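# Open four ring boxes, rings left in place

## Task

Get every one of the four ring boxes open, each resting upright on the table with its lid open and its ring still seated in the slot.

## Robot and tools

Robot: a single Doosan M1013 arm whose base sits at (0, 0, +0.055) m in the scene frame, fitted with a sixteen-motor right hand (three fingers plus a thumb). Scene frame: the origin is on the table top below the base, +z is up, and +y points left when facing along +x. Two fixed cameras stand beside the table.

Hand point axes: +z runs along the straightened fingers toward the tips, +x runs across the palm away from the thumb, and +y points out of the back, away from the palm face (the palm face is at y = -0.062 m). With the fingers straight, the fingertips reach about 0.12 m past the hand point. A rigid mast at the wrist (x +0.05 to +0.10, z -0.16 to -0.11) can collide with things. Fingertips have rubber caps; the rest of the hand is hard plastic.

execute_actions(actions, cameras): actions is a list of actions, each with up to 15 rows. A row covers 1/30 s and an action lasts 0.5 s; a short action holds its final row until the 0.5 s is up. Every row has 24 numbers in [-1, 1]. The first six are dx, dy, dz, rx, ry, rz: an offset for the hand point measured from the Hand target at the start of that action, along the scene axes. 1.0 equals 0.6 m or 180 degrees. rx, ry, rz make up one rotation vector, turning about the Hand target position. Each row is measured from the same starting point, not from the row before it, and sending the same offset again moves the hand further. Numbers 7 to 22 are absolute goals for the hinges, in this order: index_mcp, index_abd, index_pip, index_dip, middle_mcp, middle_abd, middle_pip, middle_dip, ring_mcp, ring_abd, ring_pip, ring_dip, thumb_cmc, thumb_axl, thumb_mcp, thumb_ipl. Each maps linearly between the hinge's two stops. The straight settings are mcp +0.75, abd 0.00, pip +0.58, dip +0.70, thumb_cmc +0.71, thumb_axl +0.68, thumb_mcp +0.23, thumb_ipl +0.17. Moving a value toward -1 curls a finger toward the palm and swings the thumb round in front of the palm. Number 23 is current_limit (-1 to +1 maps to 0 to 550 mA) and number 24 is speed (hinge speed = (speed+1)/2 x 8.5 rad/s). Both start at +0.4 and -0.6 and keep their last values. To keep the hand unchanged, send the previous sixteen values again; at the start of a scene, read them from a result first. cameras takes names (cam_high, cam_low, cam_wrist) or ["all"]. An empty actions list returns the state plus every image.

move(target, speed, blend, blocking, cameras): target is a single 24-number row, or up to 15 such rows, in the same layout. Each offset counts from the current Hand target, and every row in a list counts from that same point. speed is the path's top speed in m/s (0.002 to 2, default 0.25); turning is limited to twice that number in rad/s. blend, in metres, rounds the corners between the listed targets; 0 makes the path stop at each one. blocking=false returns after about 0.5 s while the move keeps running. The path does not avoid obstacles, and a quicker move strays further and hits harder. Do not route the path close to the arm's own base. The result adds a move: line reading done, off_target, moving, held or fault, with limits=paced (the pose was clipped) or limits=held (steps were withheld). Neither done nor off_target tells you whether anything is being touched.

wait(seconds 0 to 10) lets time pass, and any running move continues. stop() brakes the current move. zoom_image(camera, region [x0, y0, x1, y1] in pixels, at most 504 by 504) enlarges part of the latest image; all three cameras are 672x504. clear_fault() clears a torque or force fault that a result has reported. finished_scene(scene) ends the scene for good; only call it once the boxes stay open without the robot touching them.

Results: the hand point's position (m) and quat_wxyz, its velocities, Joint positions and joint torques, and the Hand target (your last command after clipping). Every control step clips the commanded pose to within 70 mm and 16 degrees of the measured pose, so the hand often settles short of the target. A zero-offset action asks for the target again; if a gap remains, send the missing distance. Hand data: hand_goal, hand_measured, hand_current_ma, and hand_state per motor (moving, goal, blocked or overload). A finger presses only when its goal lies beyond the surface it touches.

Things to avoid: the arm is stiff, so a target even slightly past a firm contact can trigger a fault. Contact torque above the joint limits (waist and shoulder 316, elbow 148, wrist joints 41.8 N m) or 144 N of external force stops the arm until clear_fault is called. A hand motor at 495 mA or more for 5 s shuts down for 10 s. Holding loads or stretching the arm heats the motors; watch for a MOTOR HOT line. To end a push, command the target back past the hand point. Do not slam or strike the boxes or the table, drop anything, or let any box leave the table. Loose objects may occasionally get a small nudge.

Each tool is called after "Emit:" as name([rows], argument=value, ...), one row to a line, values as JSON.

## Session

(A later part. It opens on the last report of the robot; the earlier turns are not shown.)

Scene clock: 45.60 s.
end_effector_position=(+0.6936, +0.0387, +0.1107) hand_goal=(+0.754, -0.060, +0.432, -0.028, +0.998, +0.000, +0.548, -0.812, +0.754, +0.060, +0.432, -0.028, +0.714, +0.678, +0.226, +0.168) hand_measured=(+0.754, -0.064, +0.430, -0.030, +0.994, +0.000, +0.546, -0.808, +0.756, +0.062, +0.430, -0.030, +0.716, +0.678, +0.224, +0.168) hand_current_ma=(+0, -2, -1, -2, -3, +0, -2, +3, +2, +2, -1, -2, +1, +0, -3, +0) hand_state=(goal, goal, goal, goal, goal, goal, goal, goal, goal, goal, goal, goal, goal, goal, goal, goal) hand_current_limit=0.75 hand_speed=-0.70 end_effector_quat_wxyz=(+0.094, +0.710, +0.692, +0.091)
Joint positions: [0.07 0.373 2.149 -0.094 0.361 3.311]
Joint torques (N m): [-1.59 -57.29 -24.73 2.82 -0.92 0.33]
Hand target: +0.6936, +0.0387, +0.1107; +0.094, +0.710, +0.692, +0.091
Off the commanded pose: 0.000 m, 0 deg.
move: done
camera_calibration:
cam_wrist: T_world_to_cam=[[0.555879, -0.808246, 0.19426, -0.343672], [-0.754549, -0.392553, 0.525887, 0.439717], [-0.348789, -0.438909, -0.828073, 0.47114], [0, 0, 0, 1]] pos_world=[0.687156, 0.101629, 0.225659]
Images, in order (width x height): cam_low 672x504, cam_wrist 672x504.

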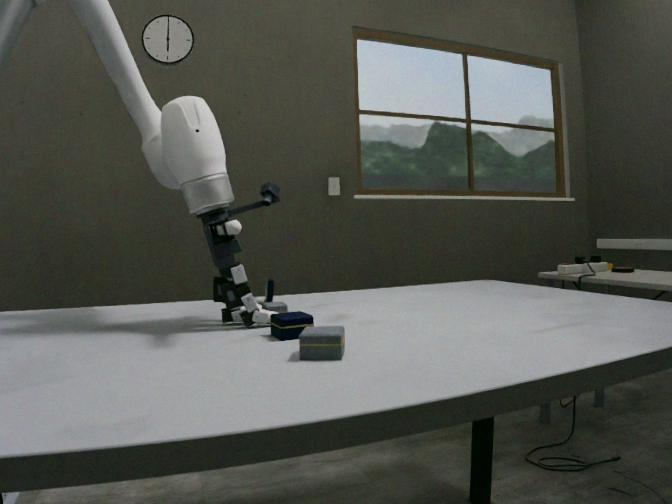

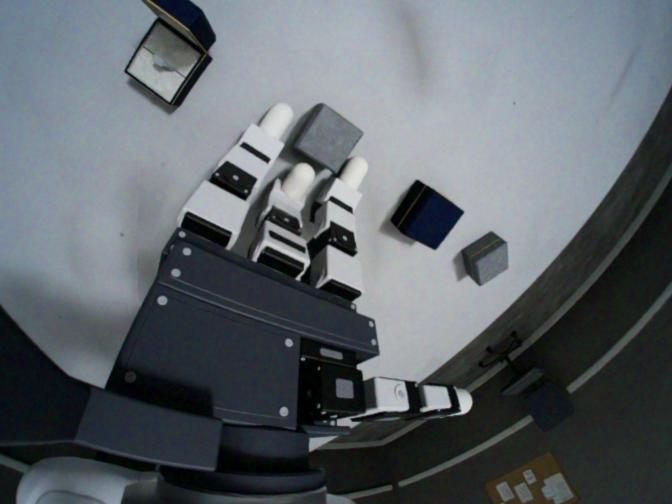

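Emit:
move([
  [0,0,-0.0033,0,0,0,0.753,-0.06,0.431,-0.029,0.998,0.0,0.547,-0.812,0.753,0.06,0.431,-0.029,0.714,0.678,0.226,0.168,0.75,-0.7],
  [0,0,-0.0033,0,0,0,0.753,-0.5,0.431,-0.029,0.998,0.0,0.547,-0.812,0.753,0.5,0.431,-0.029,0.714,0.678,0.226,0.168,0.75,-0.75],
  [0,0,-0.0033,0,0,0,0.81,-0.5,0.46,-0.029,0.998,0.0,0.547,-0.812,0.81,0.5,0.46,-0.029,0.714,0.678,0.226,0.168,0.75,-0.85],
  [0,0,-0.0033,0,0,0,0.81,-0.5,0.46,-0.029,0.88,0.0,0.57,-0.733,0.81,0.5,0.46,-0.029,0.714,0.678,0.226,0.168,0.75,-0.85],
], speed=0.1)

Emit:
execute_actions([
  [[0,0,0,0,0,0,0.81,-0.5,0.46,-0.029,0.9,0.0,0.51,-0.733,0.81,0.5,0.46,-0.029,0.714,0.678,0.226,0.168,0.75,-0.91]],
  [[0,0,0,0,0,0,0.81,-0.5,0.46,-0.029,0.915,0.0,0.445,-0.733,0.81,0.5,0.46,-0.029,0.714,0.678,0.226,0.168,0.75,-0.91]],
  [[0,0,0,0,0,0,0.81,-0.5,0.46,-0.029,0.925,0.0,0.38,-0.733,0.81,0.5,0.46,-0.029,0.714,0.678,0.226,0.168,0.75,-0.91]],
], cameras=["cam_low","cam_wrist"])

Emit:
zoom_image(camera="cam_low", region=[200, 270, 300, 340])

Emit:
zoom_image(camera="cam_wrist", region=[200, 60, 420, 280])

Scene clock: 50.90 s.
end_effector_position=(+0.6936, +0.0387, +0.1087) hand_goal=(+0.810, -0.500, +0.460, -0.028, +0.880, +0.000, +0.570, -0.732, +0.810, +0.500, +0.460, -0.028, +0.714, +0.678, +0.226, +0.168) hand_measured=(+0.766, -0.200, +0.430, -0.042, +0.938, +0.000, +0.570, -0.752, +0.772, +0.222, +0.432, -0.042, +0.716, +0.678, +0.224, +0.168) hand_current_ma=(-109, +481, -58, -19, +159, +0, +0, -34, -89, -481, -53, -19, +1, +0, -3, +0) hand_state=(blocked, blocked, blocked, goal, blocked, goal, goal, blocked, blocked, blocked, blocked, goal, goal, goal, goal, goal) hand_current_limit=0.75 hand_speed=-0.85 end_effector_quat_wxyz=(+0.094, +0.710, +0.692, +0.091)
Joint positions: [0.07 0.377 2.15 -0.095 0.357 3.312]
Joint torques (N m): [-1.64 -55.94 -23.8 2.85 -0.94 0.27]
Hand target: +0.6936, +0.0387, +0.1087; +0.094, +0.710, +0.692, +0.091
Off the commanded pose: 0.000 m, 0 deg.
move: done

Scene clock: 52.60 s.
end_effector_position=(+0.6936, +0.0387, +0.1087) hand_goal=(+0.810, -0.500, +0.460, -0.028, +0.926, +0.000, +0.380, -0.732, +0.810, +0.500, +0.460, -0.028, +0.714, +0.678, +0.226, +0.168) hand_measured=(+0.766, -0.200, +0.430, -0.046, +0.974, +0.000, +0.432, -0.728, +0.772, +0.222, +0.430, -0.044, +0.716, +0.678, +0.224, +0.168) hand_current_ma=(-109, +481, -58, -27, +120, +0, +125, +4, -89, -481, -55, -25, +1, +0, -3, +0) hand_state=(blocked, blocked, blocked, goal, blocked, goal, blocked, goal, blocked, blocked, blocked, goal, goal, goal, goal, goal) hand_current_limit=0.75 hand_speed=-0.91 end_effector_quat_wxyz=(+0.094, +0.710, +0.692, +0.091)
Joint positions: [0.07 0.377 2.15 -0.095 0.357 3.312]
Joint torques (N m): [-1.76 -56.12 -24.11 2.78 -0.99 0.36]
Hand target: +0.6936, +0.0387, +0.1087; +0.094, +0.710, +0.692, +0.091
Off the commanded pose: 0.000 m, 0 deg.
camera_calibration:
cam_wrist: T_world_to_cam=[[0.555879, -0.808246, 0.19426, -0.343283], [-0.754549, -0.392553, 0.525887, 0.440768], [-0.348789, -0.438909, -0.828073, 0.469484], [0, 0, 0, 1]] pos_world=[0.687156, 0.101629, 0.223659]
Images, in order (width x height): cam_low 672x504, cam_wrist 672x504.

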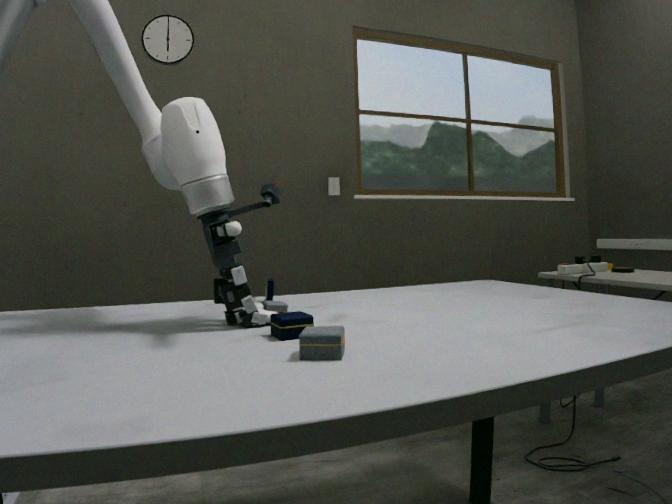

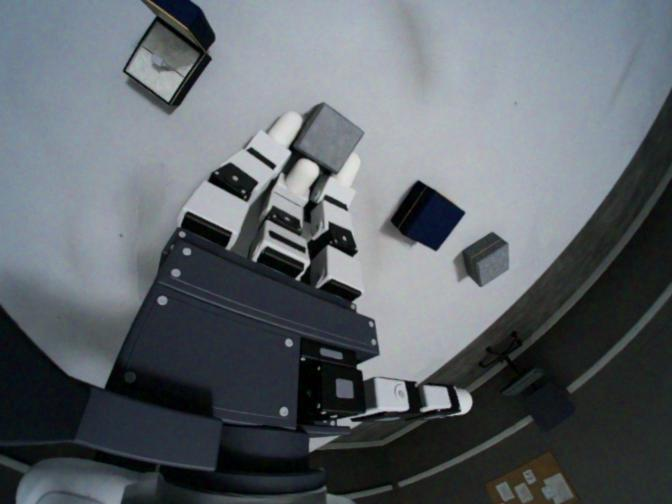

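Scaled by 5.040.

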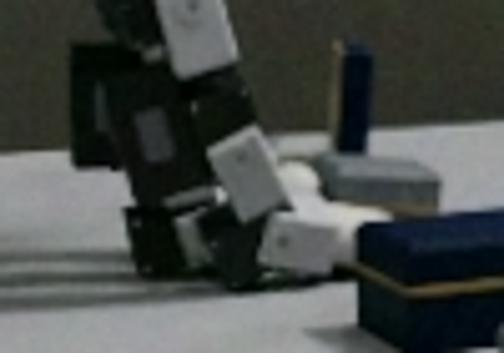

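Scaled by 2.291 from the camera's 672x504 image, which has a finer 960x720 frame.

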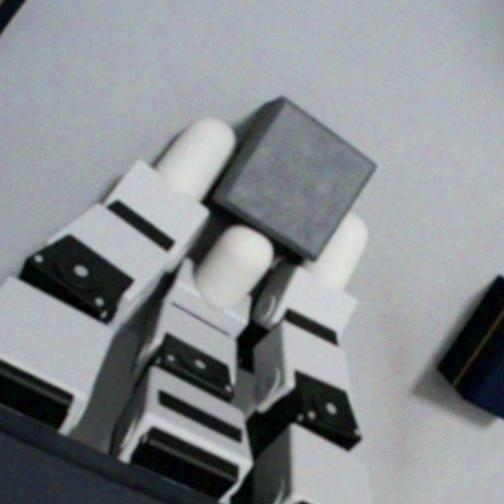

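Emit:
execute_actions([
  [[0,0,0,0,0,0,0.81,-0.5,0.46,-0.029,0.917,0.0,0.305,-0.733,0.81,0.5,0.46,-0.029,0.714,0.678,0.226,0.168,0.75,-0.91]],
  [[0,0,0,0,0,0,0.81,-0.5,0.46,-0.029,0.9,0.0,0.231,-0.733,0.81,0.5,0.46,-0.029,0.714,0.678,0.226,0.168,0.75,-0.91]],
], cameras=["cam_low","cam_wrist"])

Emit:
zoom_image(camera="cam_low", region=[200, 270, 300, 340])

Emit:
zoom_image(camera="cam_wrist", region=[200, 60, 420, 280])

Scene clock: 54.43 s.
end_effector_position=(+0.6936, +0.0387, +0.1087) hand_goal=(+0.810, -0.500, +0.460, -0.028, +0.900, +0.000, +0.232, -0.732, +0.810, +0.500, +0.460, -0.028, +0.714, +0.678, +0.226, +0.168) hand_measured=(+0.764, -0.200, +0.426, -0.048, +0.972, +0.000, +0.256, -0.742, +0.770, +0.224, +0.426, -0.046, +0.716, +0.678, +0.224, +0.168) hand_current_ma=(-113, +481, -68, -32, +212, +0, +41, -11, -91, -481, -68, -28, +1, +0, -3, +0) hand_state=(blocked, blocked, blocked, goal, blocked, goal, blocked, goal, blocked, blocked, blocked, goal, goal, goal, goal, goal) hand_current_limit=0.75 hand_speed=-0.91 end_effector_quat_wxyz=(+0.094, +0.710, +0.692, +0.091)
Joint positions: [0.07 0.377 2.15 -0.095 0.357 3.312]
Joint torques (N m): [-1.62 -55.72 -23.13 2.8 -0.55 0.38]
Hand target: +0.6936, +0.0387, +0.1087; +0.094, +0.710, +0.692, +0.091
Off the commanded pose: 0.000 m, 0 deg.
camera_calibration:
cam_wrist: T_world_to_cam=[[0.555879, -0.808246, 0.19426, -0.343283], [-0.754549, -0.392553, 0.525887, 0.440768], [-0.348789, -0.438909, -0.828073, 0.469484], [0, 0, 0, 1]] pos_world=[0.687156, 0.101629, 0.223659]
Images, in order (width x height): cam_low 672x504, cam_wrist 672x504.

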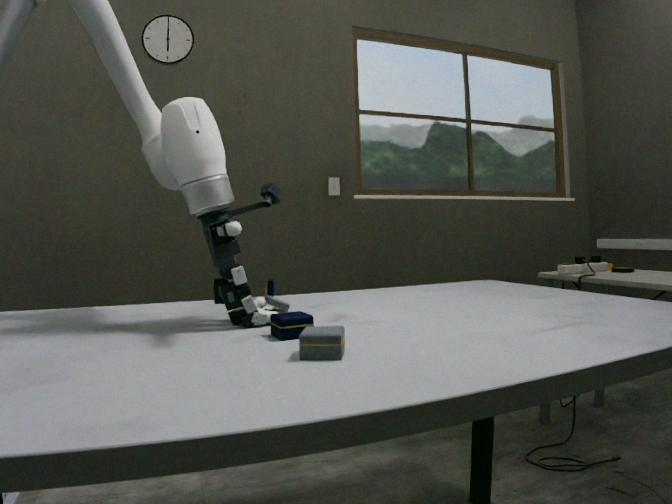

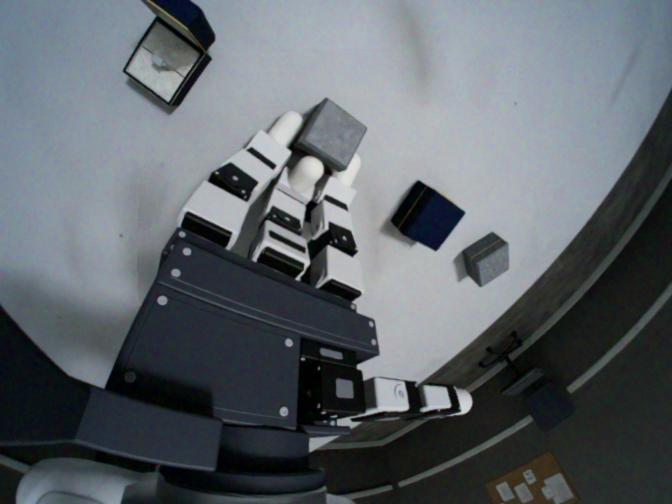

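Scaled by 5.040.

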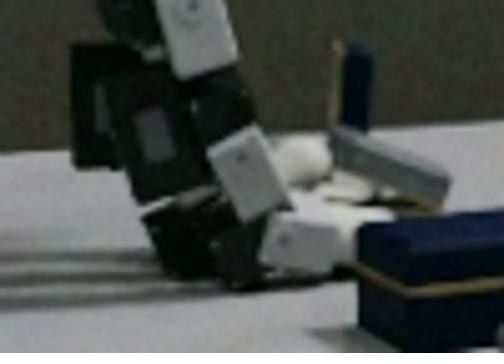

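Scaled by 2.291 from the camera's 672x504 image, which has a finer 960x720 frame.

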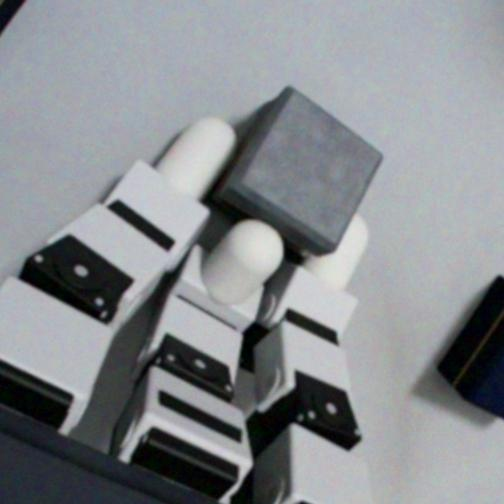

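Emit:
execute_actions([
  [[0,0,0,0,0,0,0.81,-0.5,0.46,-0.029,0.885,0.0,0.18,-0.733,0.81,0.5,0.46,-0.029,0.714,0.678,0.226,0.168,0.75,-0.91]],
  [[0,0,0,0,0,0,0.81,-0.5,0.46,-0.029,0.845,0.0,0.14,-0.733,0.81,0.5,0.46,-0.029,0.714,0.678,0.226,0.168,0.75,-0.91]],
  [[0,0,0,0,0,0,0.81,-0.5,0.46,-0.029,0.80,0.0,0.08,-0.61,0.81,0.5,0.46,-0.029,0.714,0.678,0.226,0.168,0.75,-0.89]],
  [[0,0,0,0,0,0,0.81,-0.5,0.46,-0.029,0.765,0.0,0.0175,-0.49,0.81,0.5,0.46,-0.029,0.714,0.678,0.226,0.168,0.75,-0.89]],
], cameras=["cam_low","cam_wrist"])

Emit:
zoom_image(camera="cam_low", region=[200, 270, 300, 340])

Emit:
zoom_image(camera="cam_wrist", region=[200, 60, 420, 280])

Scene clock: 57.60 s.
end_effector_position=(+0.6936, +0.0387, +0.1087) hand_goal=(+0.810, -0.500, +0.460, -0.028, +0.766, +0.000, +0.018, -0.490, +0.810, +0.500, +0.460, -0.028, +0.714, +0.678, +0.226, +0.168) hand_measured=(+0.772, -0.200, +0.426, -0.048, +0.774, +0.000, +0.020, -0.492, +0.778, +0.224, +0.426, -0.046, +0.716, +0.678, +0.224, +0.168) hand_current_ma=(-87, +481, -68, -32, +9, +0, +1, -2, -66, -481, -68, -28, +1, +0, -3, +0) hand_state=(blocked, blocked, blocked, goal, goal, goal, goal, goal, blocked, blocked, blocked, goal, goal, goal, goal, goal) hand_current_limit=0.75 hand_speed=-0.89 end_effector_quat_wxyz=(+0.094, +0.710, +0.692, +0.091)
Joint positions: [0.07 0.377 2.15 -0.095 0.357 3.312]
Joint torques (N m): [-1.67 -55.26 -22.9 2.89 -0.63 0.42]
Hand target: +0.6936, +0.0387, +0.1087; +0.094, +0.710, +0.692, +0.091
Off the commanded pose: 0.000 m, 0 deg.
camera_calibration:
cam_wrist: T_world_to_cam=[[0.555865, -0.808253, 0.19427, -0.343275], [-0.75456, -0.392538, 0.525883, 0.440775], [-0.348788, -0.438909, -0.828074, 0.469484], [0, 0, 0, 1]] pos_world=[0.687156, 0.101629, 0.223659]
Images, in order (width x height): cam_low 672x504, cam_wrist 672x504.

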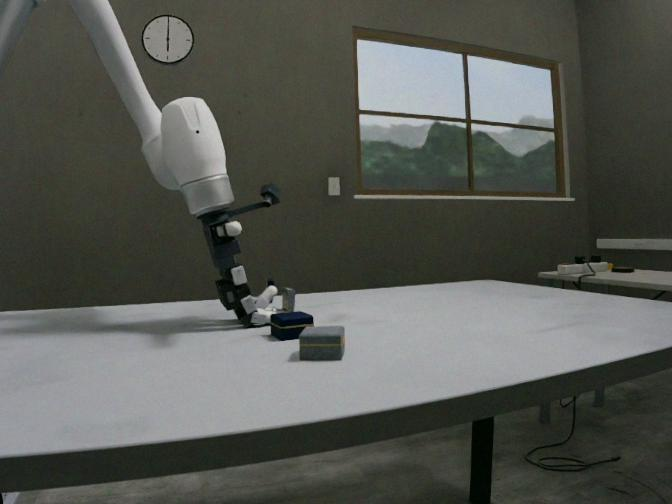

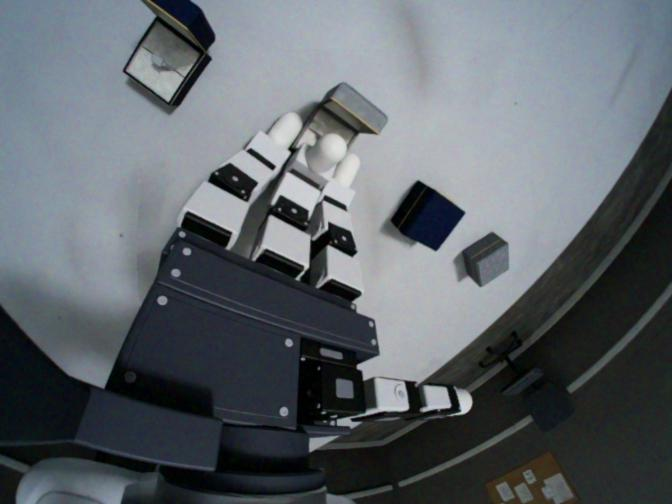

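Scaled by 5.040.

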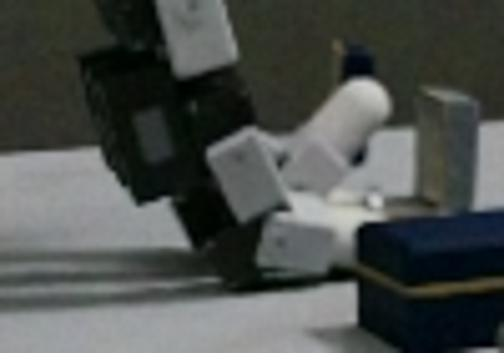

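Scaled by 2.291 from the camera's 672x504 image, which has a finer 960x720 frame.

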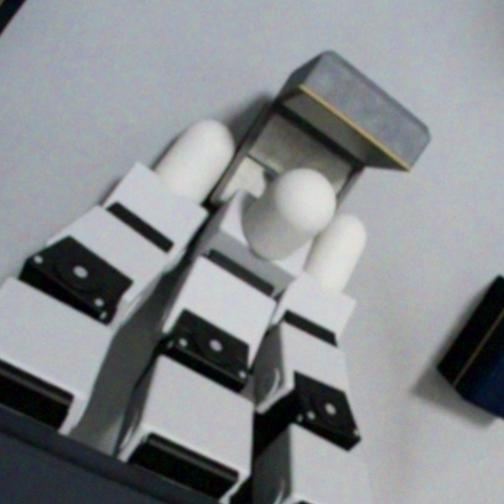

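Emit:
move([
  [0,0,0,0,0,0,0.767,-0.5,0.431,-0.04,0.765,0.0,0.0175,-0.49,0.767,0.5,0.431,-0.04,0.714,0.678,0.226,0.168,0.75,-0.8],
  [0,0,0,0,0,0,0.757,0.0,0.431,-0.04,0.765,0.0,0.0175,-0.49,0.757,0.0,0.431,-0.04,0.714,0.678,0.226,0.168,0.75,-0.75],
  [0,0,0.153,0,0,0,0.757,0.0,0.431,-0.04,0.765,0.0,0.0175,-0.49,0.757,0.0,0.431,-0.04,0.714,0.678,0.226,0.168,0.75,-0.75],
  [-0.1062,-0.2465,0.153,0,0,0.0444,0.753,0.0,0.431,-0.029,0.998,0.0,0.547,-0.812,0.753,0.0,0.431,-0.029,0.714,0.678,0.226,0.168,0.4,-0.2],
  [-0.1062,-0.2465,0.0272,0,0,0.0444,0.753,0.0,0.431,-0.029,0.998,0.0,0.547,-0.812,0.753,0.0,0.431,-0.029,0.714,0.678,0.226,0.168,0.4,-0.2],
], speed=[0.1,0.1,0.25,0.4,0.3], blend=[0,0,0.03,0,0], cameras=["cam_low","cam_wrist"])

Emit:
zoom_image(camera="cam_wrist", region=[240, 0, 480, 190])

Emit:
zoom_image(camera="cam_low", region=[220, 280, 360, 370])

Scene clock: 63.43 s.
end_effector_position=(+0.6299, -0.1092, +0.1251) hand_goal=(+0.754, +0.000, +0.432, -0.028, +0.998, +0.000, +0.548, -0.812, +0.754, +0.000, +0.432, -0.028, +0.714, +0.678, +0.226, +0.168) hand_measured=(+0.760, -0.002, +0.430, -0.030, +0.996, +0.000, +0.546, -0.808, +0.760, +0.002, +0.430, -0.030, +0.716, +0.678, +0.224, +0.168) hand_current_ma=(+8, -2, -1, -2, -2, +0, -2, +3, +7, +1, -1, -2, +1, +0, -3, +0) hand_state=(goal, goal, goal, goal, goal, goal, goal, goal, goal, goal, goal, goal, goal, goal, goal, goal) hand_current_limit=0.40 hand_speed=-0.20 end_effector_quat_wxyz=(+0.087, +0.660, +0.740, +0.097)
Joint positions: [-0.267 0.278 2.253 0.241 0.375 2.537]
Joint torques (N m): [-1.38 -49.23 -25.53 2.84 -1 0.35]
Hand target: +0.6299, -0.1092, +0.1251; +0.087, +0.660, +0.740, +0.097
Off the commanded pose: 0.000 m, 0 deg.
move: done
camera_calibration:
cam_wrist: T_world_to_cam=[[0.662845, -0.723111, 0.194287, -0.488659], [-0.692659, -0.493639, 0.525875, 0.275937], [-0.284358, -0.483148, -0.828075, 0.350485], [0, 0, 0, 1]] pos_world=[0.614699, -0.0478052, 0.240059]
Images, in order (width x height): cam_low 672x504, cam_wrist 672x504.

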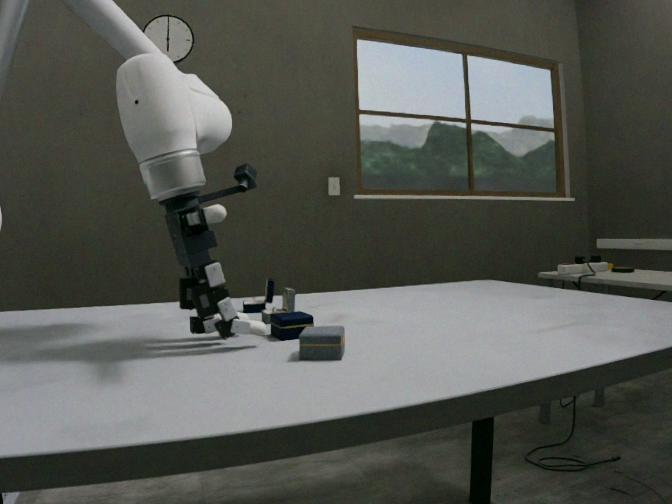

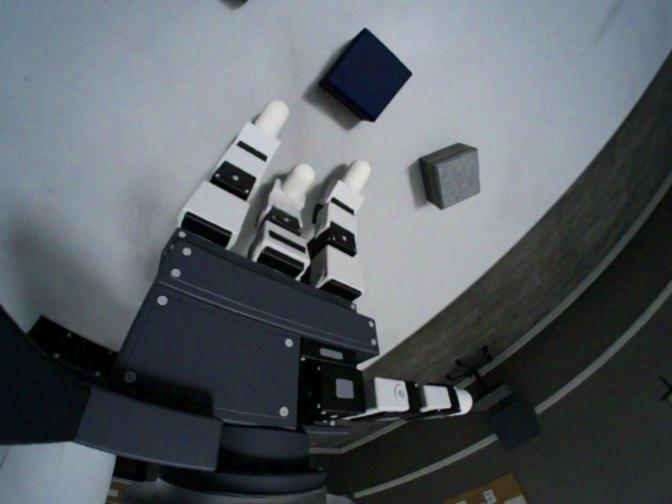

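Scaled by 2.100 from the camera's 672x504 image, which has a finer 960x720 frame.

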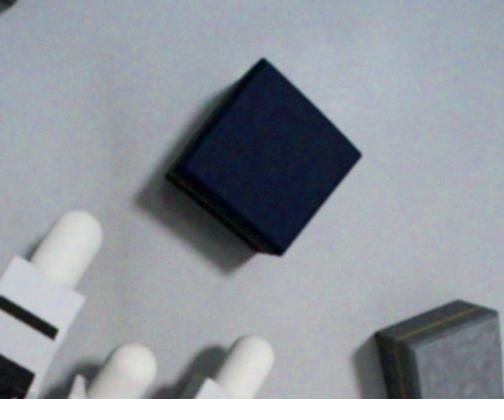

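Scaled by 3.600.

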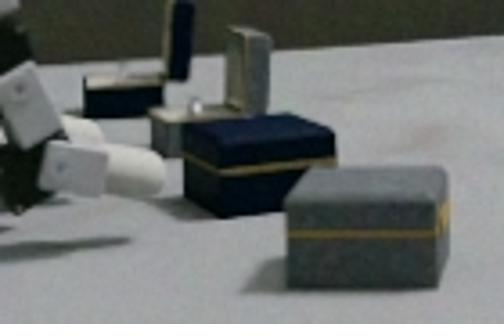

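Emit:
move([
  [0.0975,0.0097,-0.0265,0,0,-0.0028,0.753,0.0,0.431,-0.029,0.998,0.0,0.547,-0.812,0.753,0.0,0.431,-0.029,0.714,0.678,0.226,0.168,0.4,-0.4],
  [0.0975,0.0097,-0.0265,0,0,-0.0028,0.753,-0.4,0.431,-0.029,0.998,0.0,0.547,-0.812,0.753,0.4,0.431,-0.029,0.714,0.678,0.226,0.168,0.75,-0.75],
  [0.0975,0.0097,-0.0265,0,0,-0.0028,0.80,-0.4,0.455,-0.029,0.998,0.0,0.547,-0.812,0.80,0.4,0.455,-0.029,0.714,0.678,0.226,0.168,0.75,-0.85],
], speed=[0.15,0.1,0.1], cameras=["cam_low","cam_wrist"])

Emit:
zoom_image(camera="cam_low", region=[210, 275, 330, 355])

Emit:
zoom_image(camera="cam_wrist", region=[200, 60, 420, 280])

Scene clock: 68.00 s.
end_effector_position=(+0.6884, -0.1034, +0.1092) hand_goal=(+0.800, -0.400, +0.456, -0.028, +0.998, +0.000, +0.548, -0.812, +0.800, +0.400, +0.456, -0.028, +0.714, +0.678, +0.226, +0.168) hand_measured=(+0.766, -0.098, +0.434, -0.038, +0.996, +0.000, +0.546, -0.808, +0.774, +0.128, +0.440, -0.032, +0.716, +0.678, +0.224, +0.168) hand_current_ma=(-72, +481, -38, -12, -2, +0, -2, +3, -50, -481, -25, -4, +1, +0, -3, +0) hand_state=(blocked, blocked, blocked, goal, goal, goal, goal, goal, blocked, blocked, goal, goal, goal, goal, goal, goal) hand_current_limit=0.75 hand_speed=-0.85 end_effector_quat_wxyz=(+0.088, +0.663, +0.737, +0.097)
Joint positions: [-0.226 0.369 2.156 0.207 0.375 2.618]
Joint torques (N m): [-1.77 -56.85 -24.29 2.81 -0.63 0.4]
Hand target: +0.6884, -0.1034, +0.1092; +0.088, +0.663, +0.737, +0.097
Off the commanded pose: 0.000 m, 0 deg.
move: done
camera_calibration:
cam_wrist: T_world_to_cam=[[0.656481, -0.728881, 0.194333, -0.51634], [-0.696983, -0.487553, 0.525839, 0.331434], [-0.288526, -0.48065, -0.828087, 0.359864], [0, 0, 0, 1]] pos_world=[0.673802, -0.0417904, 0.224059]
Images, in order (width x height): cam_low 672x504, cam_wrist 672x504.

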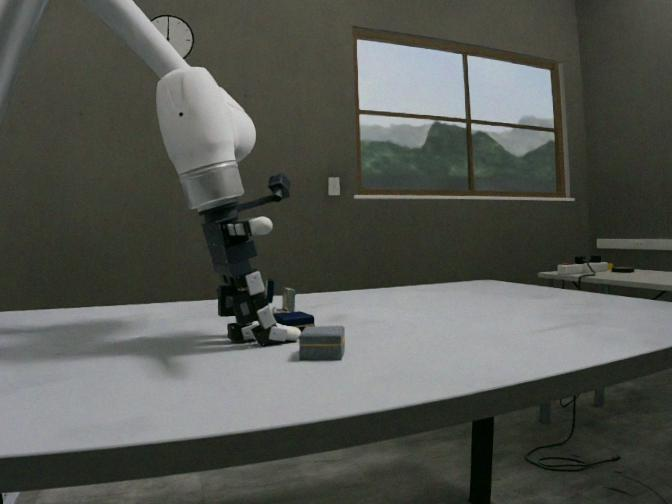

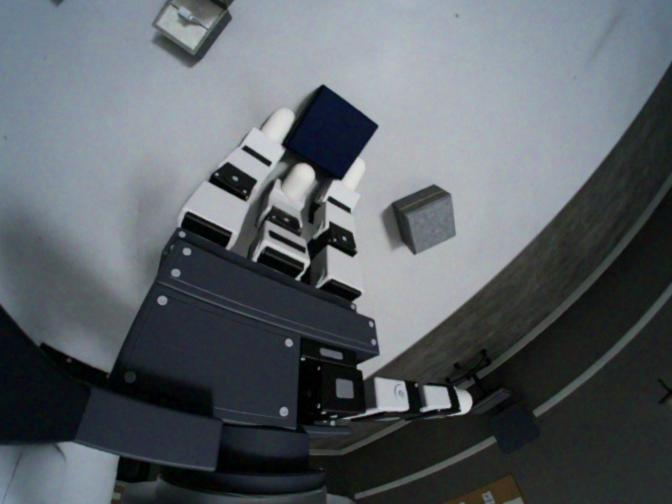

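Scaled by 4.200.

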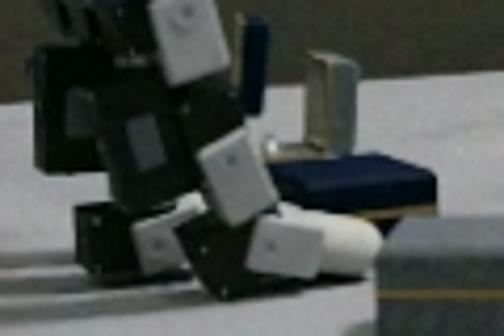

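Scaled by 2.291 from the camera's 672x504 image, which has a finer 960x720 frame.

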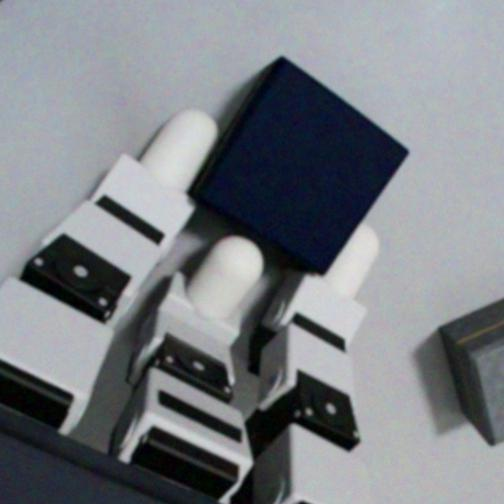

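Emit:
move(target=[0,0,0,0,0,0,0.80,-0.4,0.455,-0.029,0.885,0.0,0.60,-0.733,0.80,0.4,0.455,-0.029,0.714,0.678,0.226,0.168,0.75,-0.85], speed=0.1)

Emit:
execute_actions([
  [[0,0,0,0,0,0,0.80,-0.4,0.455,-0.029,0.89,0.0,0.545,-0.733,0.80,0.4,0.455,-0.029,0.714,0.678,0.226,0.168,0.75,-0.91]],
  [[0,0,0,0,0,0,0.80,-0.4,0.455,-0.029,0.905,0.0,0.485,-0.733,0.80,0.4,0.455,-0.029,0.714,0.678,0.226,0.168,0.75,-0.91]],
  [[0,0,0,0,0,0,0.80,-0.4,0.455,-0.029,0.92,0.0,0.425,-0.733,0.80,0.4,0.455,-0.029,0.714,0.678,0.226,0.168,0.75,-0.91]],
  [[0,0,0,0,0,0,0.80,-0.4,0.455,-0.029,0.928,0.0,0.36,-0.733,0.80,0.4,0.455,-0.029,0.714,0.678,0.226,0.168,0.75,-0.91]],
  [[0,0,0,0,0,0,0.80,-0.4,0.455,-0.029,0.923,0.0,0.28,-0.733,0.80,0.4,0.455,-0.029,0.714,0.678,0.226,0.168,0.75,-0.91]],
  [[0,0,0,0,0,0,0.80,-0.4,0.455,-0.029,0.91,0.0,0.206,-0.733,0.80,0.4,0.455,-0.029,0.714,0.678,0.226,0.168,0.75,-0.91]],
], cameras=["cam_low","cam_wrist"])

Emit:
zoom_image(camera="cam_low", region=[210, 275, 330, 355])

Emit:
zoom_image(camera="cam_wrist", region=[200, 60, 420, 280])

Scene clock: 69.63 s.
end_effector_position=(+0.6884, -0.1034, +0.1092) hand_goal=(+0.800, -0.400, +0.456, -0.028, +0.886, +0.000, +0.600, -0.732, +0.800, +0.400, +0.456, -0.028, +0.714, +0.678, +0.226, +0.168) hand_measured=(+0.766, -0.098, +0.434, -0.038, +0.944, +0.000, +0.598, -0.760, +0.774, +0.128, +0.440, -0.032, +0.716, +0.678, +0.224, +0.168) hand_current_ma=(-72, +481, -38, -12, +156, +0, -1, -50, -50, -481, -25, -4, +1, +0, -3, +0) hand_state=(blocked, blocked, blocked, goal, blocked, goal, goal, blocked, blocked, blocked, goal, goal, goal, goal, goal, goal) hand_current_limit=0.75 hand_speed=-0.85 end_effector_quat_wxyz=(+0.088, +0.663, +0.737, +0.097)
Joint positions: [-0.226 0.369 2.156 0.207 0.375 2.618]
Joint torques (N m): [-1.18 -56.68 -25.11 2.89 -0.85 0.31]
Hand target: +0.6884, -0.1034, +0.1092; +0.088, +0.663, +0.737, +0.097
Off the commanded pose: 0.000 m, 0 deg.
move: done

Scene clock: 72.83 s.
end_effector_position=(+0.6884, -0.1034, +0.1092) hand_goal=(+0.800, -0.400, +0.456, -0.028, +0.910, +0.000, +0.206, -0.732, +0.800, +0.400, +0.456, -0.028, +0.714, +0.678, +0.226, +0.168) hand_measured=(+0.760, -0.098, +0.432, -0.040, +0.956, +0.000, +0.198, -0.758, +0.766, +0.128, +0.438, -0.032, +0.716, +0.678, +0.224, +0.168) hand_current_ma=(-93, +481, -44, -16, +115, +0, -9, -50, -77, -481, -30, -4, +1, +0, -3, +0) hand_state=(blocked, blocked, blocked, goal, blocked, goal, goal, blocked, blocked, blocked, goal, goal, goal, goal, goal, goal) hand_current_limit=0.75 hand_speed=-0.91 end_effector_quat_wxyz=(+0.088, +0.663, +0.737, +0.097)
Joint positions: [-0.226 0.369 2.156 0.207 0.375 2.618]
Joint torques (N m): [-1.61 -56.42 -24.15 2.91 -0.54 0.36]
Hand target: +0.6884, -0.1034, +0.1092; +0.088, +0.663, +0.737, +0.097
Off the commanded pose: 0.000 m, 0 deg.
camera_calibration:
cam_wrist: T_world_to_cam=[[0.656454, -0.728938, 0.194208, -0.516296], [-0.696964, -0.487557, 0.52586, 0.331417], [-0.288632, -0.480559, -0.828103, 0.359942], [0, 0, 0, 1]] pos_world=[0.673801, -0.0417899, 0.224059]
Images, in order (width x height): cam_low 672x504, cam_wrist 672x504.

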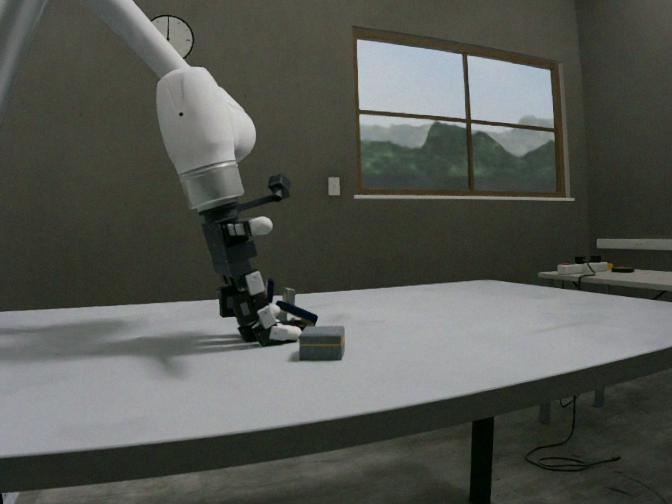

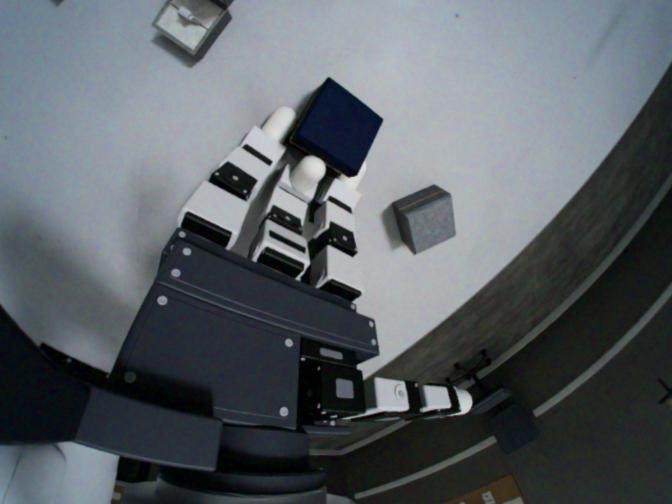

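Scaled by 4.200.

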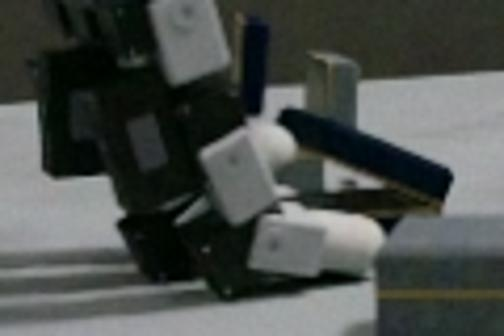

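Scaled by 2.291 from the camera's 672x504 image, which has a finer 960x720 frame.

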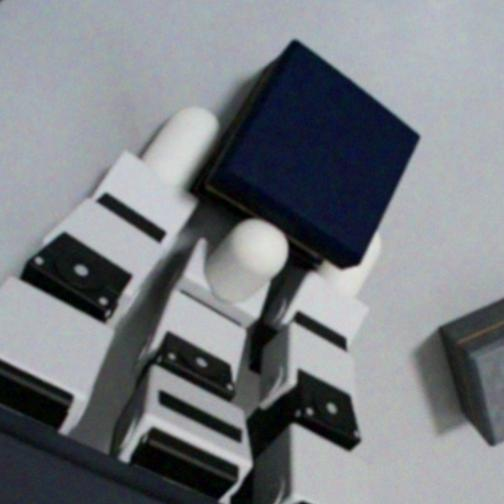

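Emit:
execute_actions([
  [[0,0,0,0,0,0,0.80,-0.4,0.455,-0.029,0.875,0.0,0.165,-0.733,0.80,0.4,0.455,-0.029,0.714,0.678,0.226,0.168,0.75,-0.91]],
  [[0,0,0,0,0,0,0.80,-0.4,0.455,-0.029,0.835,0.0,0.13,-0.733,0.80,0.4,0.455,-0.029,0.714,0.678,0.226,0.168,0.75,-0.91]],
  [[0,0,0,0,0,0,0.80,-0.4,0.455,-0.029,0.795,0.0,0.08,-0.61,0.80,0.4,0.455,-0.029,0.714,0.678,0.226,0.168,0.75,-0.89]],
  [[0,0,0,0,0,0,0.80,-0.4,0.455,-0.029,0.76,0.0,0.0175,-0.49,0.80,0.4,0.455,-0.029,0.714,0.678,0.226,0.168,0.75,-0.89]],
  [[0,0,0,0,0,0,0.80,-0.4,0.455,-0.029,0.73,0.0,-0.05,-0.37,0.80,0.4,0.455,-0.029,0.714,0.678,0.226,0.168,0.75,-0.89]],
  [[0,0,0,0,0,0,0.80,-0.4,0.455,-0.029,0.703,0.0,-0.12,-0.246,0.80,0.4,0.455,-0.029,0.714,0.678,0.226,0.168,0.75,-0.89]],
  [[0,0,0,0,0,0,0.80,-0.4,0.455,-0.029,0.724,0.0,-0.303,0.016,0.80,0.4,0.455,-0.029,0.714,0.678,0.226,0.168,0.75,-0.86]],
], cameras=["cam_low","cam_wrist"])

Emit:
zoom_image(camera="cam_low", region=[210, 275, 330, 355])

Emit:
zoom_image(camera="cam_wrist", region=[200, 60, 420, 280])

Scene clock: 77.90 s.
end_effector_position=(+0.6884, -0.1034, +0.1092) hand_goal=(+0.800, -0.400, +0.456, -0.028, +0.724, +0.000, -0.302, +0.016, +0.800, +0.400, +0.456, -0.028, +0.714, +0.678, +0.226, +0.168) hand_measured=(+0.772, -0.098, +0.432, -0.040, +0.772, +0.000, -0.258, +0.014, +0.772, +0.128, +0.438, -0.032, +0.716, +0.678, +0.224, +0.168) hand_current_ma=(-57, +481, -44, -16, +117, +0, +100, -2, -55, -481, -30, -4, +1, +0, -3, +0) hand_state=(blocked, blocked, blocked, goal, blocked, goal, blocked, goal, blocked, blocked, goal, goal, goal, goal, goal, goal) hand_current_limit=0.75 hand_speed=-0.86 end_effector_quat_wxyz=(+0.088, +0.663, +0.737, +0.097)
Joint positions: [-0.226 0.369 2.156 0.207 0.375 2.618]
Joint torques (N m): [-1.9 -57.44 -25.31 2.89 -0.97 0.35]
Hand target: +0.6884, -0.1034, +0.1092; +0.088, +0.663, +0.737, +0.097
Off the commanded pose: 0.000 m, 0 deg.
camera_calibration:
cam_wrist: T_world_to_cam=[[0.656454, -0.728938, 0.194208, -0.516296], [-0.696964, -0.487557, 0.52586, 0.331417], [-0.288632, -0.480559, -0.828103, 0.359942], [0, 0, 0, 1]] pos_world=[0.673801, -0.0417899, 0.224059]
Images, in order (width x height): cam_low 672x504, cam_wrist 672x504.

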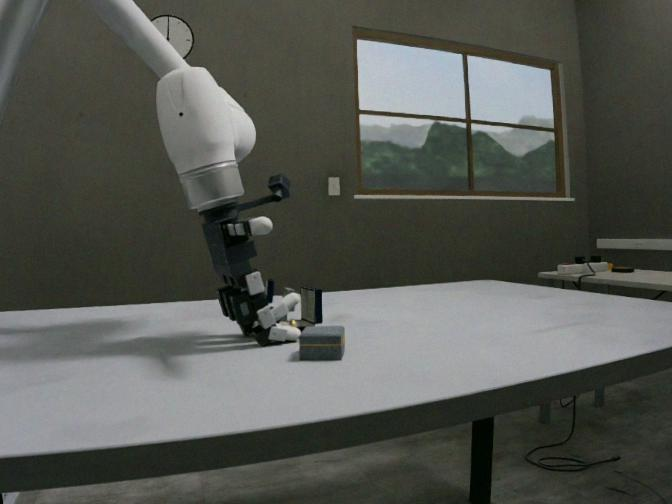

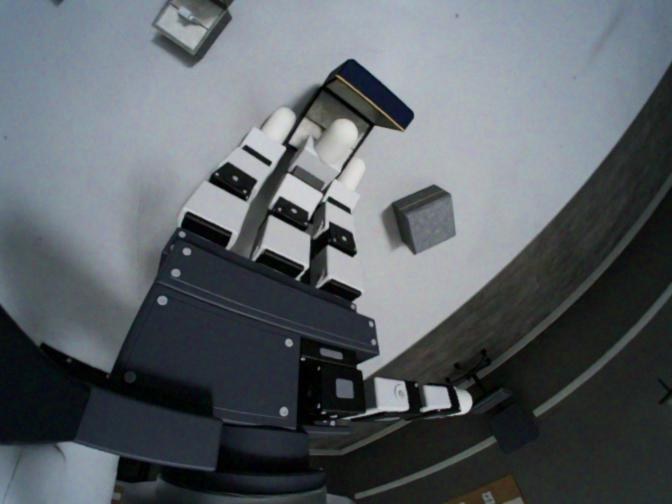

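Scaled by 4.200.

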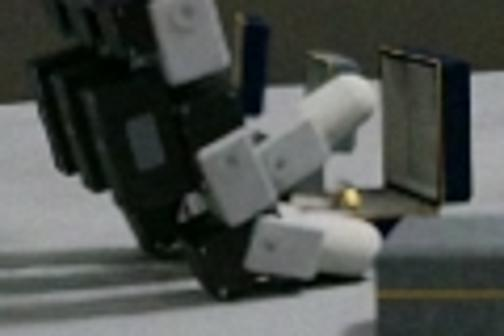

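Scaled by 2.291 from the camera's 672x504 image, which has a finer 960x720 frame.

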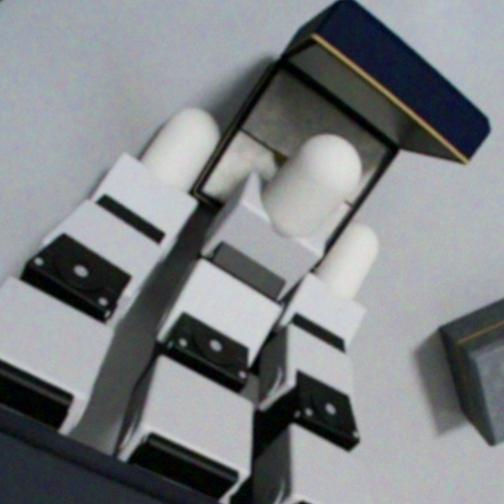

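Emit:
move([
  [0,0,0,0,0,0,0.767,-0.4,0.435,-0.04,0.785,0.0,-0.25,0.014,0.767,0.4,0.435,-0.04,0.714,0.678,0.226,0.168,0.75,-0.8],
  [0,0,0,0,0,0,0.757,0.0,0.431,-0.04,0.785,0.0,-0.25,0.014,0.757,0.0,0.431,-0.04,0.714,0.678,0.226,0.168,0.75,-0.75],
  [0,0,0.1513,0,0,0,0.757,0.0,0.431,-0.04,0.785,0.0,-0.25,0.014,0.757,0.0,0.431,-0.04,0.714,0.678,0.226,0.168,0.75,-0.75],
  [-0.0995,-0.1925,0.1513,0,0,-0.1778,0.753,0.0,0.431,-0.029,0.998,0.0,0.547,-0.812,0.753,0.0,0.431,-0.029,0.714,0.678,0.226,0.168,0.4,-0.2],
  [-0.0995,-0.1925,0.0263,0,0,-0.1778,0.753,0.0,0.431,-0.029,0.998,0.0,0.547,-0.812,0.753,0.0,0.431,-0.029,0.714,0.678,0.226,0.168,0.4,-0.2],
], speed=[0.1,0.1,0.25,0.4,0.3], blend=[0,0,0.03,0,0], cameras=["cam_high","cam_low","cam_wrist"])

Emit:
zoom_image(camera="cam_wrist", region=[240, 0, 480, 190])

Emit:
zoom_image(camera="cam_low", region=[220, 270, 360, 370])

Scene clock: 84.00 s.
end_effector_position=(+0.6287, -0.2190, +0.1250) hand_goal=(+0.754, +0.000, +0.432, -0.028, +0.998, +0.000, +0.548, -0.812, +0.754, +0.000, +0.432, -0.028, +0.714, +0.678, +0.226, +0.168) hand_measured=(+0.760, -0.004, +0.430, -0.030, +0.996, +0.000, +0.546, -0.808, +0.760, +0.002, +0.432, -0.030, +0.716, +0.678, +0.224, +0.168) hand_current_ma=(+8, -2, -1, -2, -2, +0, -2, +3, +7, +2, +0, -2, +1, +0, -3, +0) hand_state=(goal, goal, goal, goal, goal, goal, goal, goal, goal, goal, goal, goal, goal, goal, goal, goal) hand_current_limit=0.40 hand_speed=-0.20 end_effector_quat_wxyz=(+0.111, +0.841, +0.526, +0.069)
Joint positions: [-0.311 0.315 2.195 -0.125 0.373 3.386]
Joint torques (N m): [-0.17 -51.71 -24.75 2.85 -0.93 0.37]
Hand target: +0.6287, -0.2189, +0.1249; +0.111, +0.841, +0.526, +0.069
Off the commanded pose: 0.000 m, 0 deg.
move: done
camera_calibration:
cam_wrist: T_world_to_cam=[[0.170308, -0.966046, 0.194292, -0.310776], [-0.849459, -0.0440017, 0.525817, 0.418062], [-0.499414, -0.254594, -0.828111, 0.482305], [0, 0, 0, 1]] pos_world=[0.648924, -0.159037, 0.239959]

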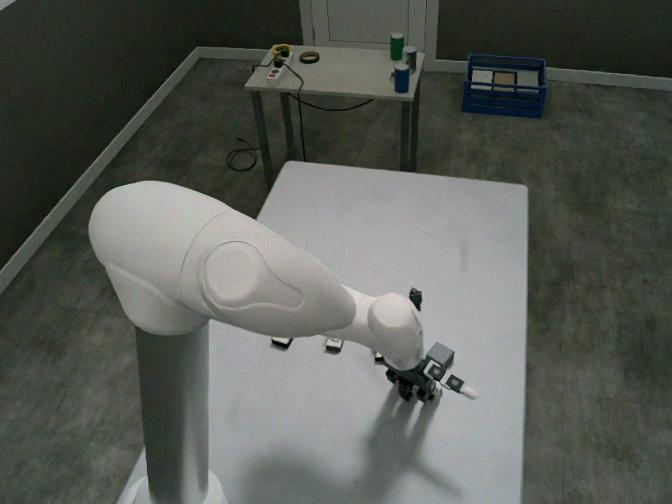

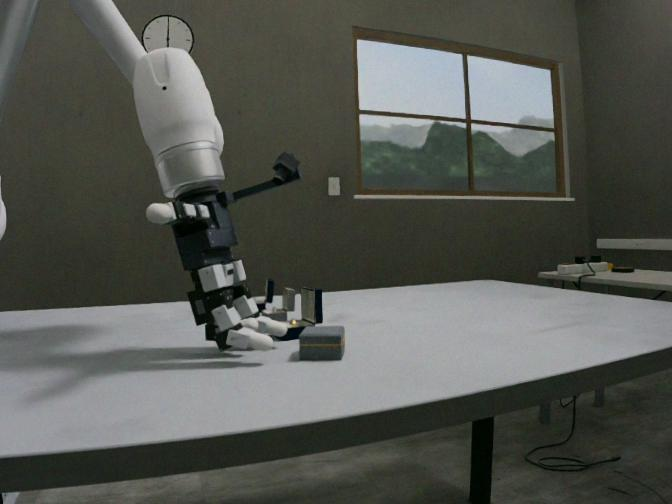

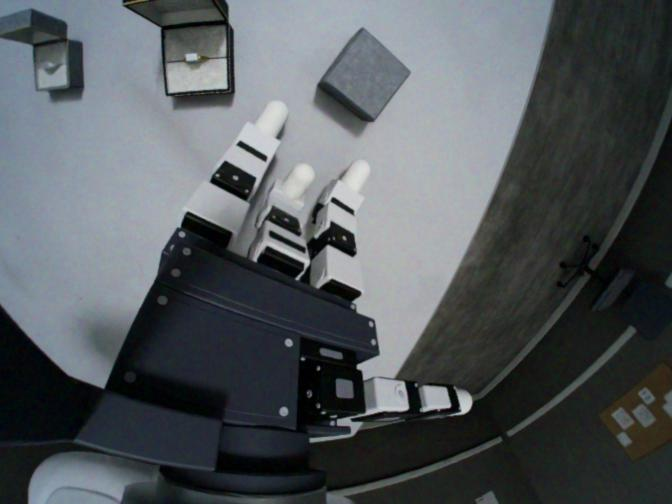

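Scaled by 2.100 from the camera's 672x504 image, which has a finer 960x720 frame.

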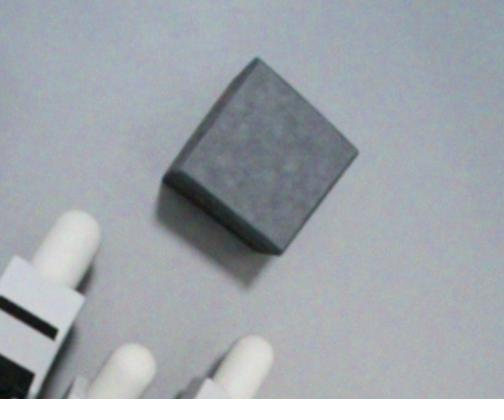

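Scaled by 3.600.

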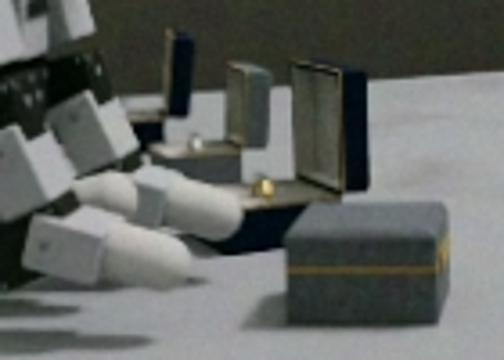

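Emit:
move([
  [0.0842,-0.0415,-0.0262,0,0,0,0.753,0.0,0.431,-0.029,0.998,0.0,0.547,-0.812,0.753,0.0,0.431,-0.029,0.714,0.678,0.226,0.168,0.4,-0.4],
  [0.0842,-0.0415,-0.0262,0,0,0,0.753,-0.4,0.431,-0.029,0.998,0.0,0.547,-0.812,0.753,0.4,0.431,-0.029,0.714,0.678,0.226,0.168,0.75,-0.75],
  [0.0842,-0.0415,-0.0262,0,0,0,0.80,-0.4,0.455,-0.029,0.998,0.0,0.547,-0.812,0.80,0.4,0.455,-0.029,0.714,0.678,0.226,0.168,0.75,-0.85],
], speed=[0.15,0.1,0.1], cameras=["cam_low","cam_wrist"])

Emit:
zoom_image(camera="cam_low", region=[220, 280, 360, 370])

Emit:
zoom_image(camera="cam_wrist", region=[200, 60, 420, 280])

Scene clock: 88.67 s.
end_effector_position=(+0.6792, -0.2438, +0.1092) hand_goal=(+0.800, -0.400, +0.456, -0.028, +0.998, +0.000, +0.548, -0.812, +0.800, +0.400, +0.456, -0.028, +0.714, +0.678, +0.226, +0.168) hand_measured=(+0.764, -0.104, +0.432, -0.036, +0.996, +0.000, +0.546, -0.808, +0.766, +0.116, +0.434, -0.034, +0.716, +0.678, +0.224, +0.168) hand_current_ma=(-79, +481, -42, -10, -2, +0, -2, +3, -77, -481, -36, -7, +1, +0, -3, +0) hand_state=(blocked, blocked, blocked, goal, goal, goal, goal, goal, blocked, blocked, blocked, goal, goal, goal, goal, goal) hand_current_limit=0.75 hand_speed=-0.85 end_effector_quat_wxyz=(+0.111, +0.841, +0.526, +0.069)
Joint positions: [-0.324 0.402 2.097 -0.113 0.382 3.36]
Joint torques (N m): [-1.4 -58.71 -23.6 2.95 -0.49 0.34]
Hand target: +0.6792, -0.2438, +0.1092; +0.111, +0.841, +0.526, +0.069
Off the commanded pose: 0.000 m, 0 deg.
move: done
camera_calibration:
cam_wrist: T_world_to_cam=[[0.17039, -0.966042, 0.194241, -0.34031], [-0.849442, -0.0440948, 0.525836, 0.468143], [-0.499414, -0.254594, -0.828111, 0.488127], [0, 0, 0, 1]] pos_world=[0.699424, -0.183837, 0.224159]
Images, in order (width x height): cam_low 672x504, cam_wrist 672x504.

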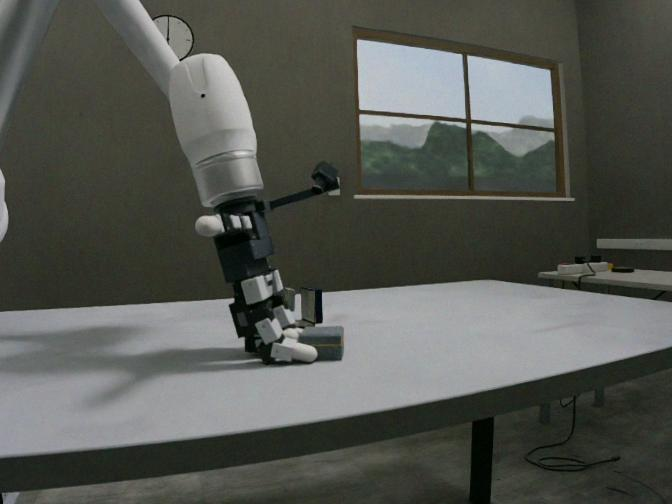

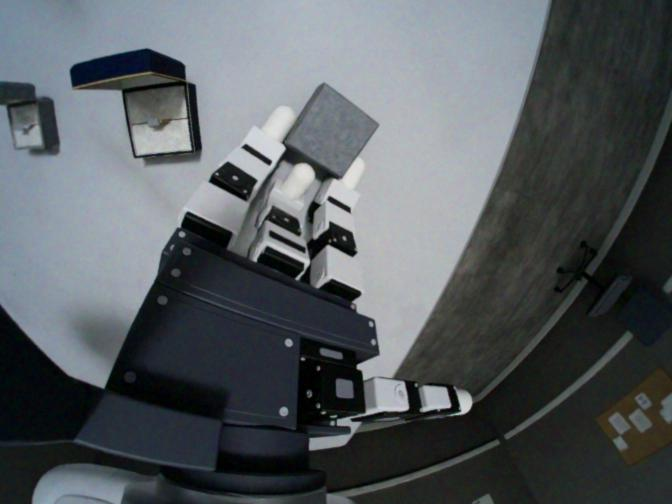

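Scaled by 3.600.

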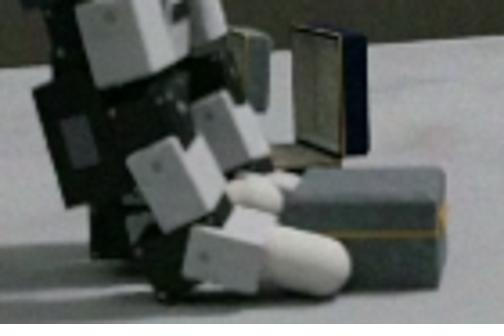

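Scaled by 2.291 from the camera's 672x504 image, which has a finer 960x720 frame.

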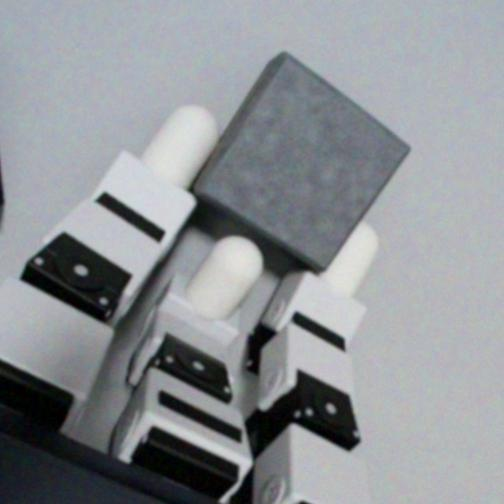

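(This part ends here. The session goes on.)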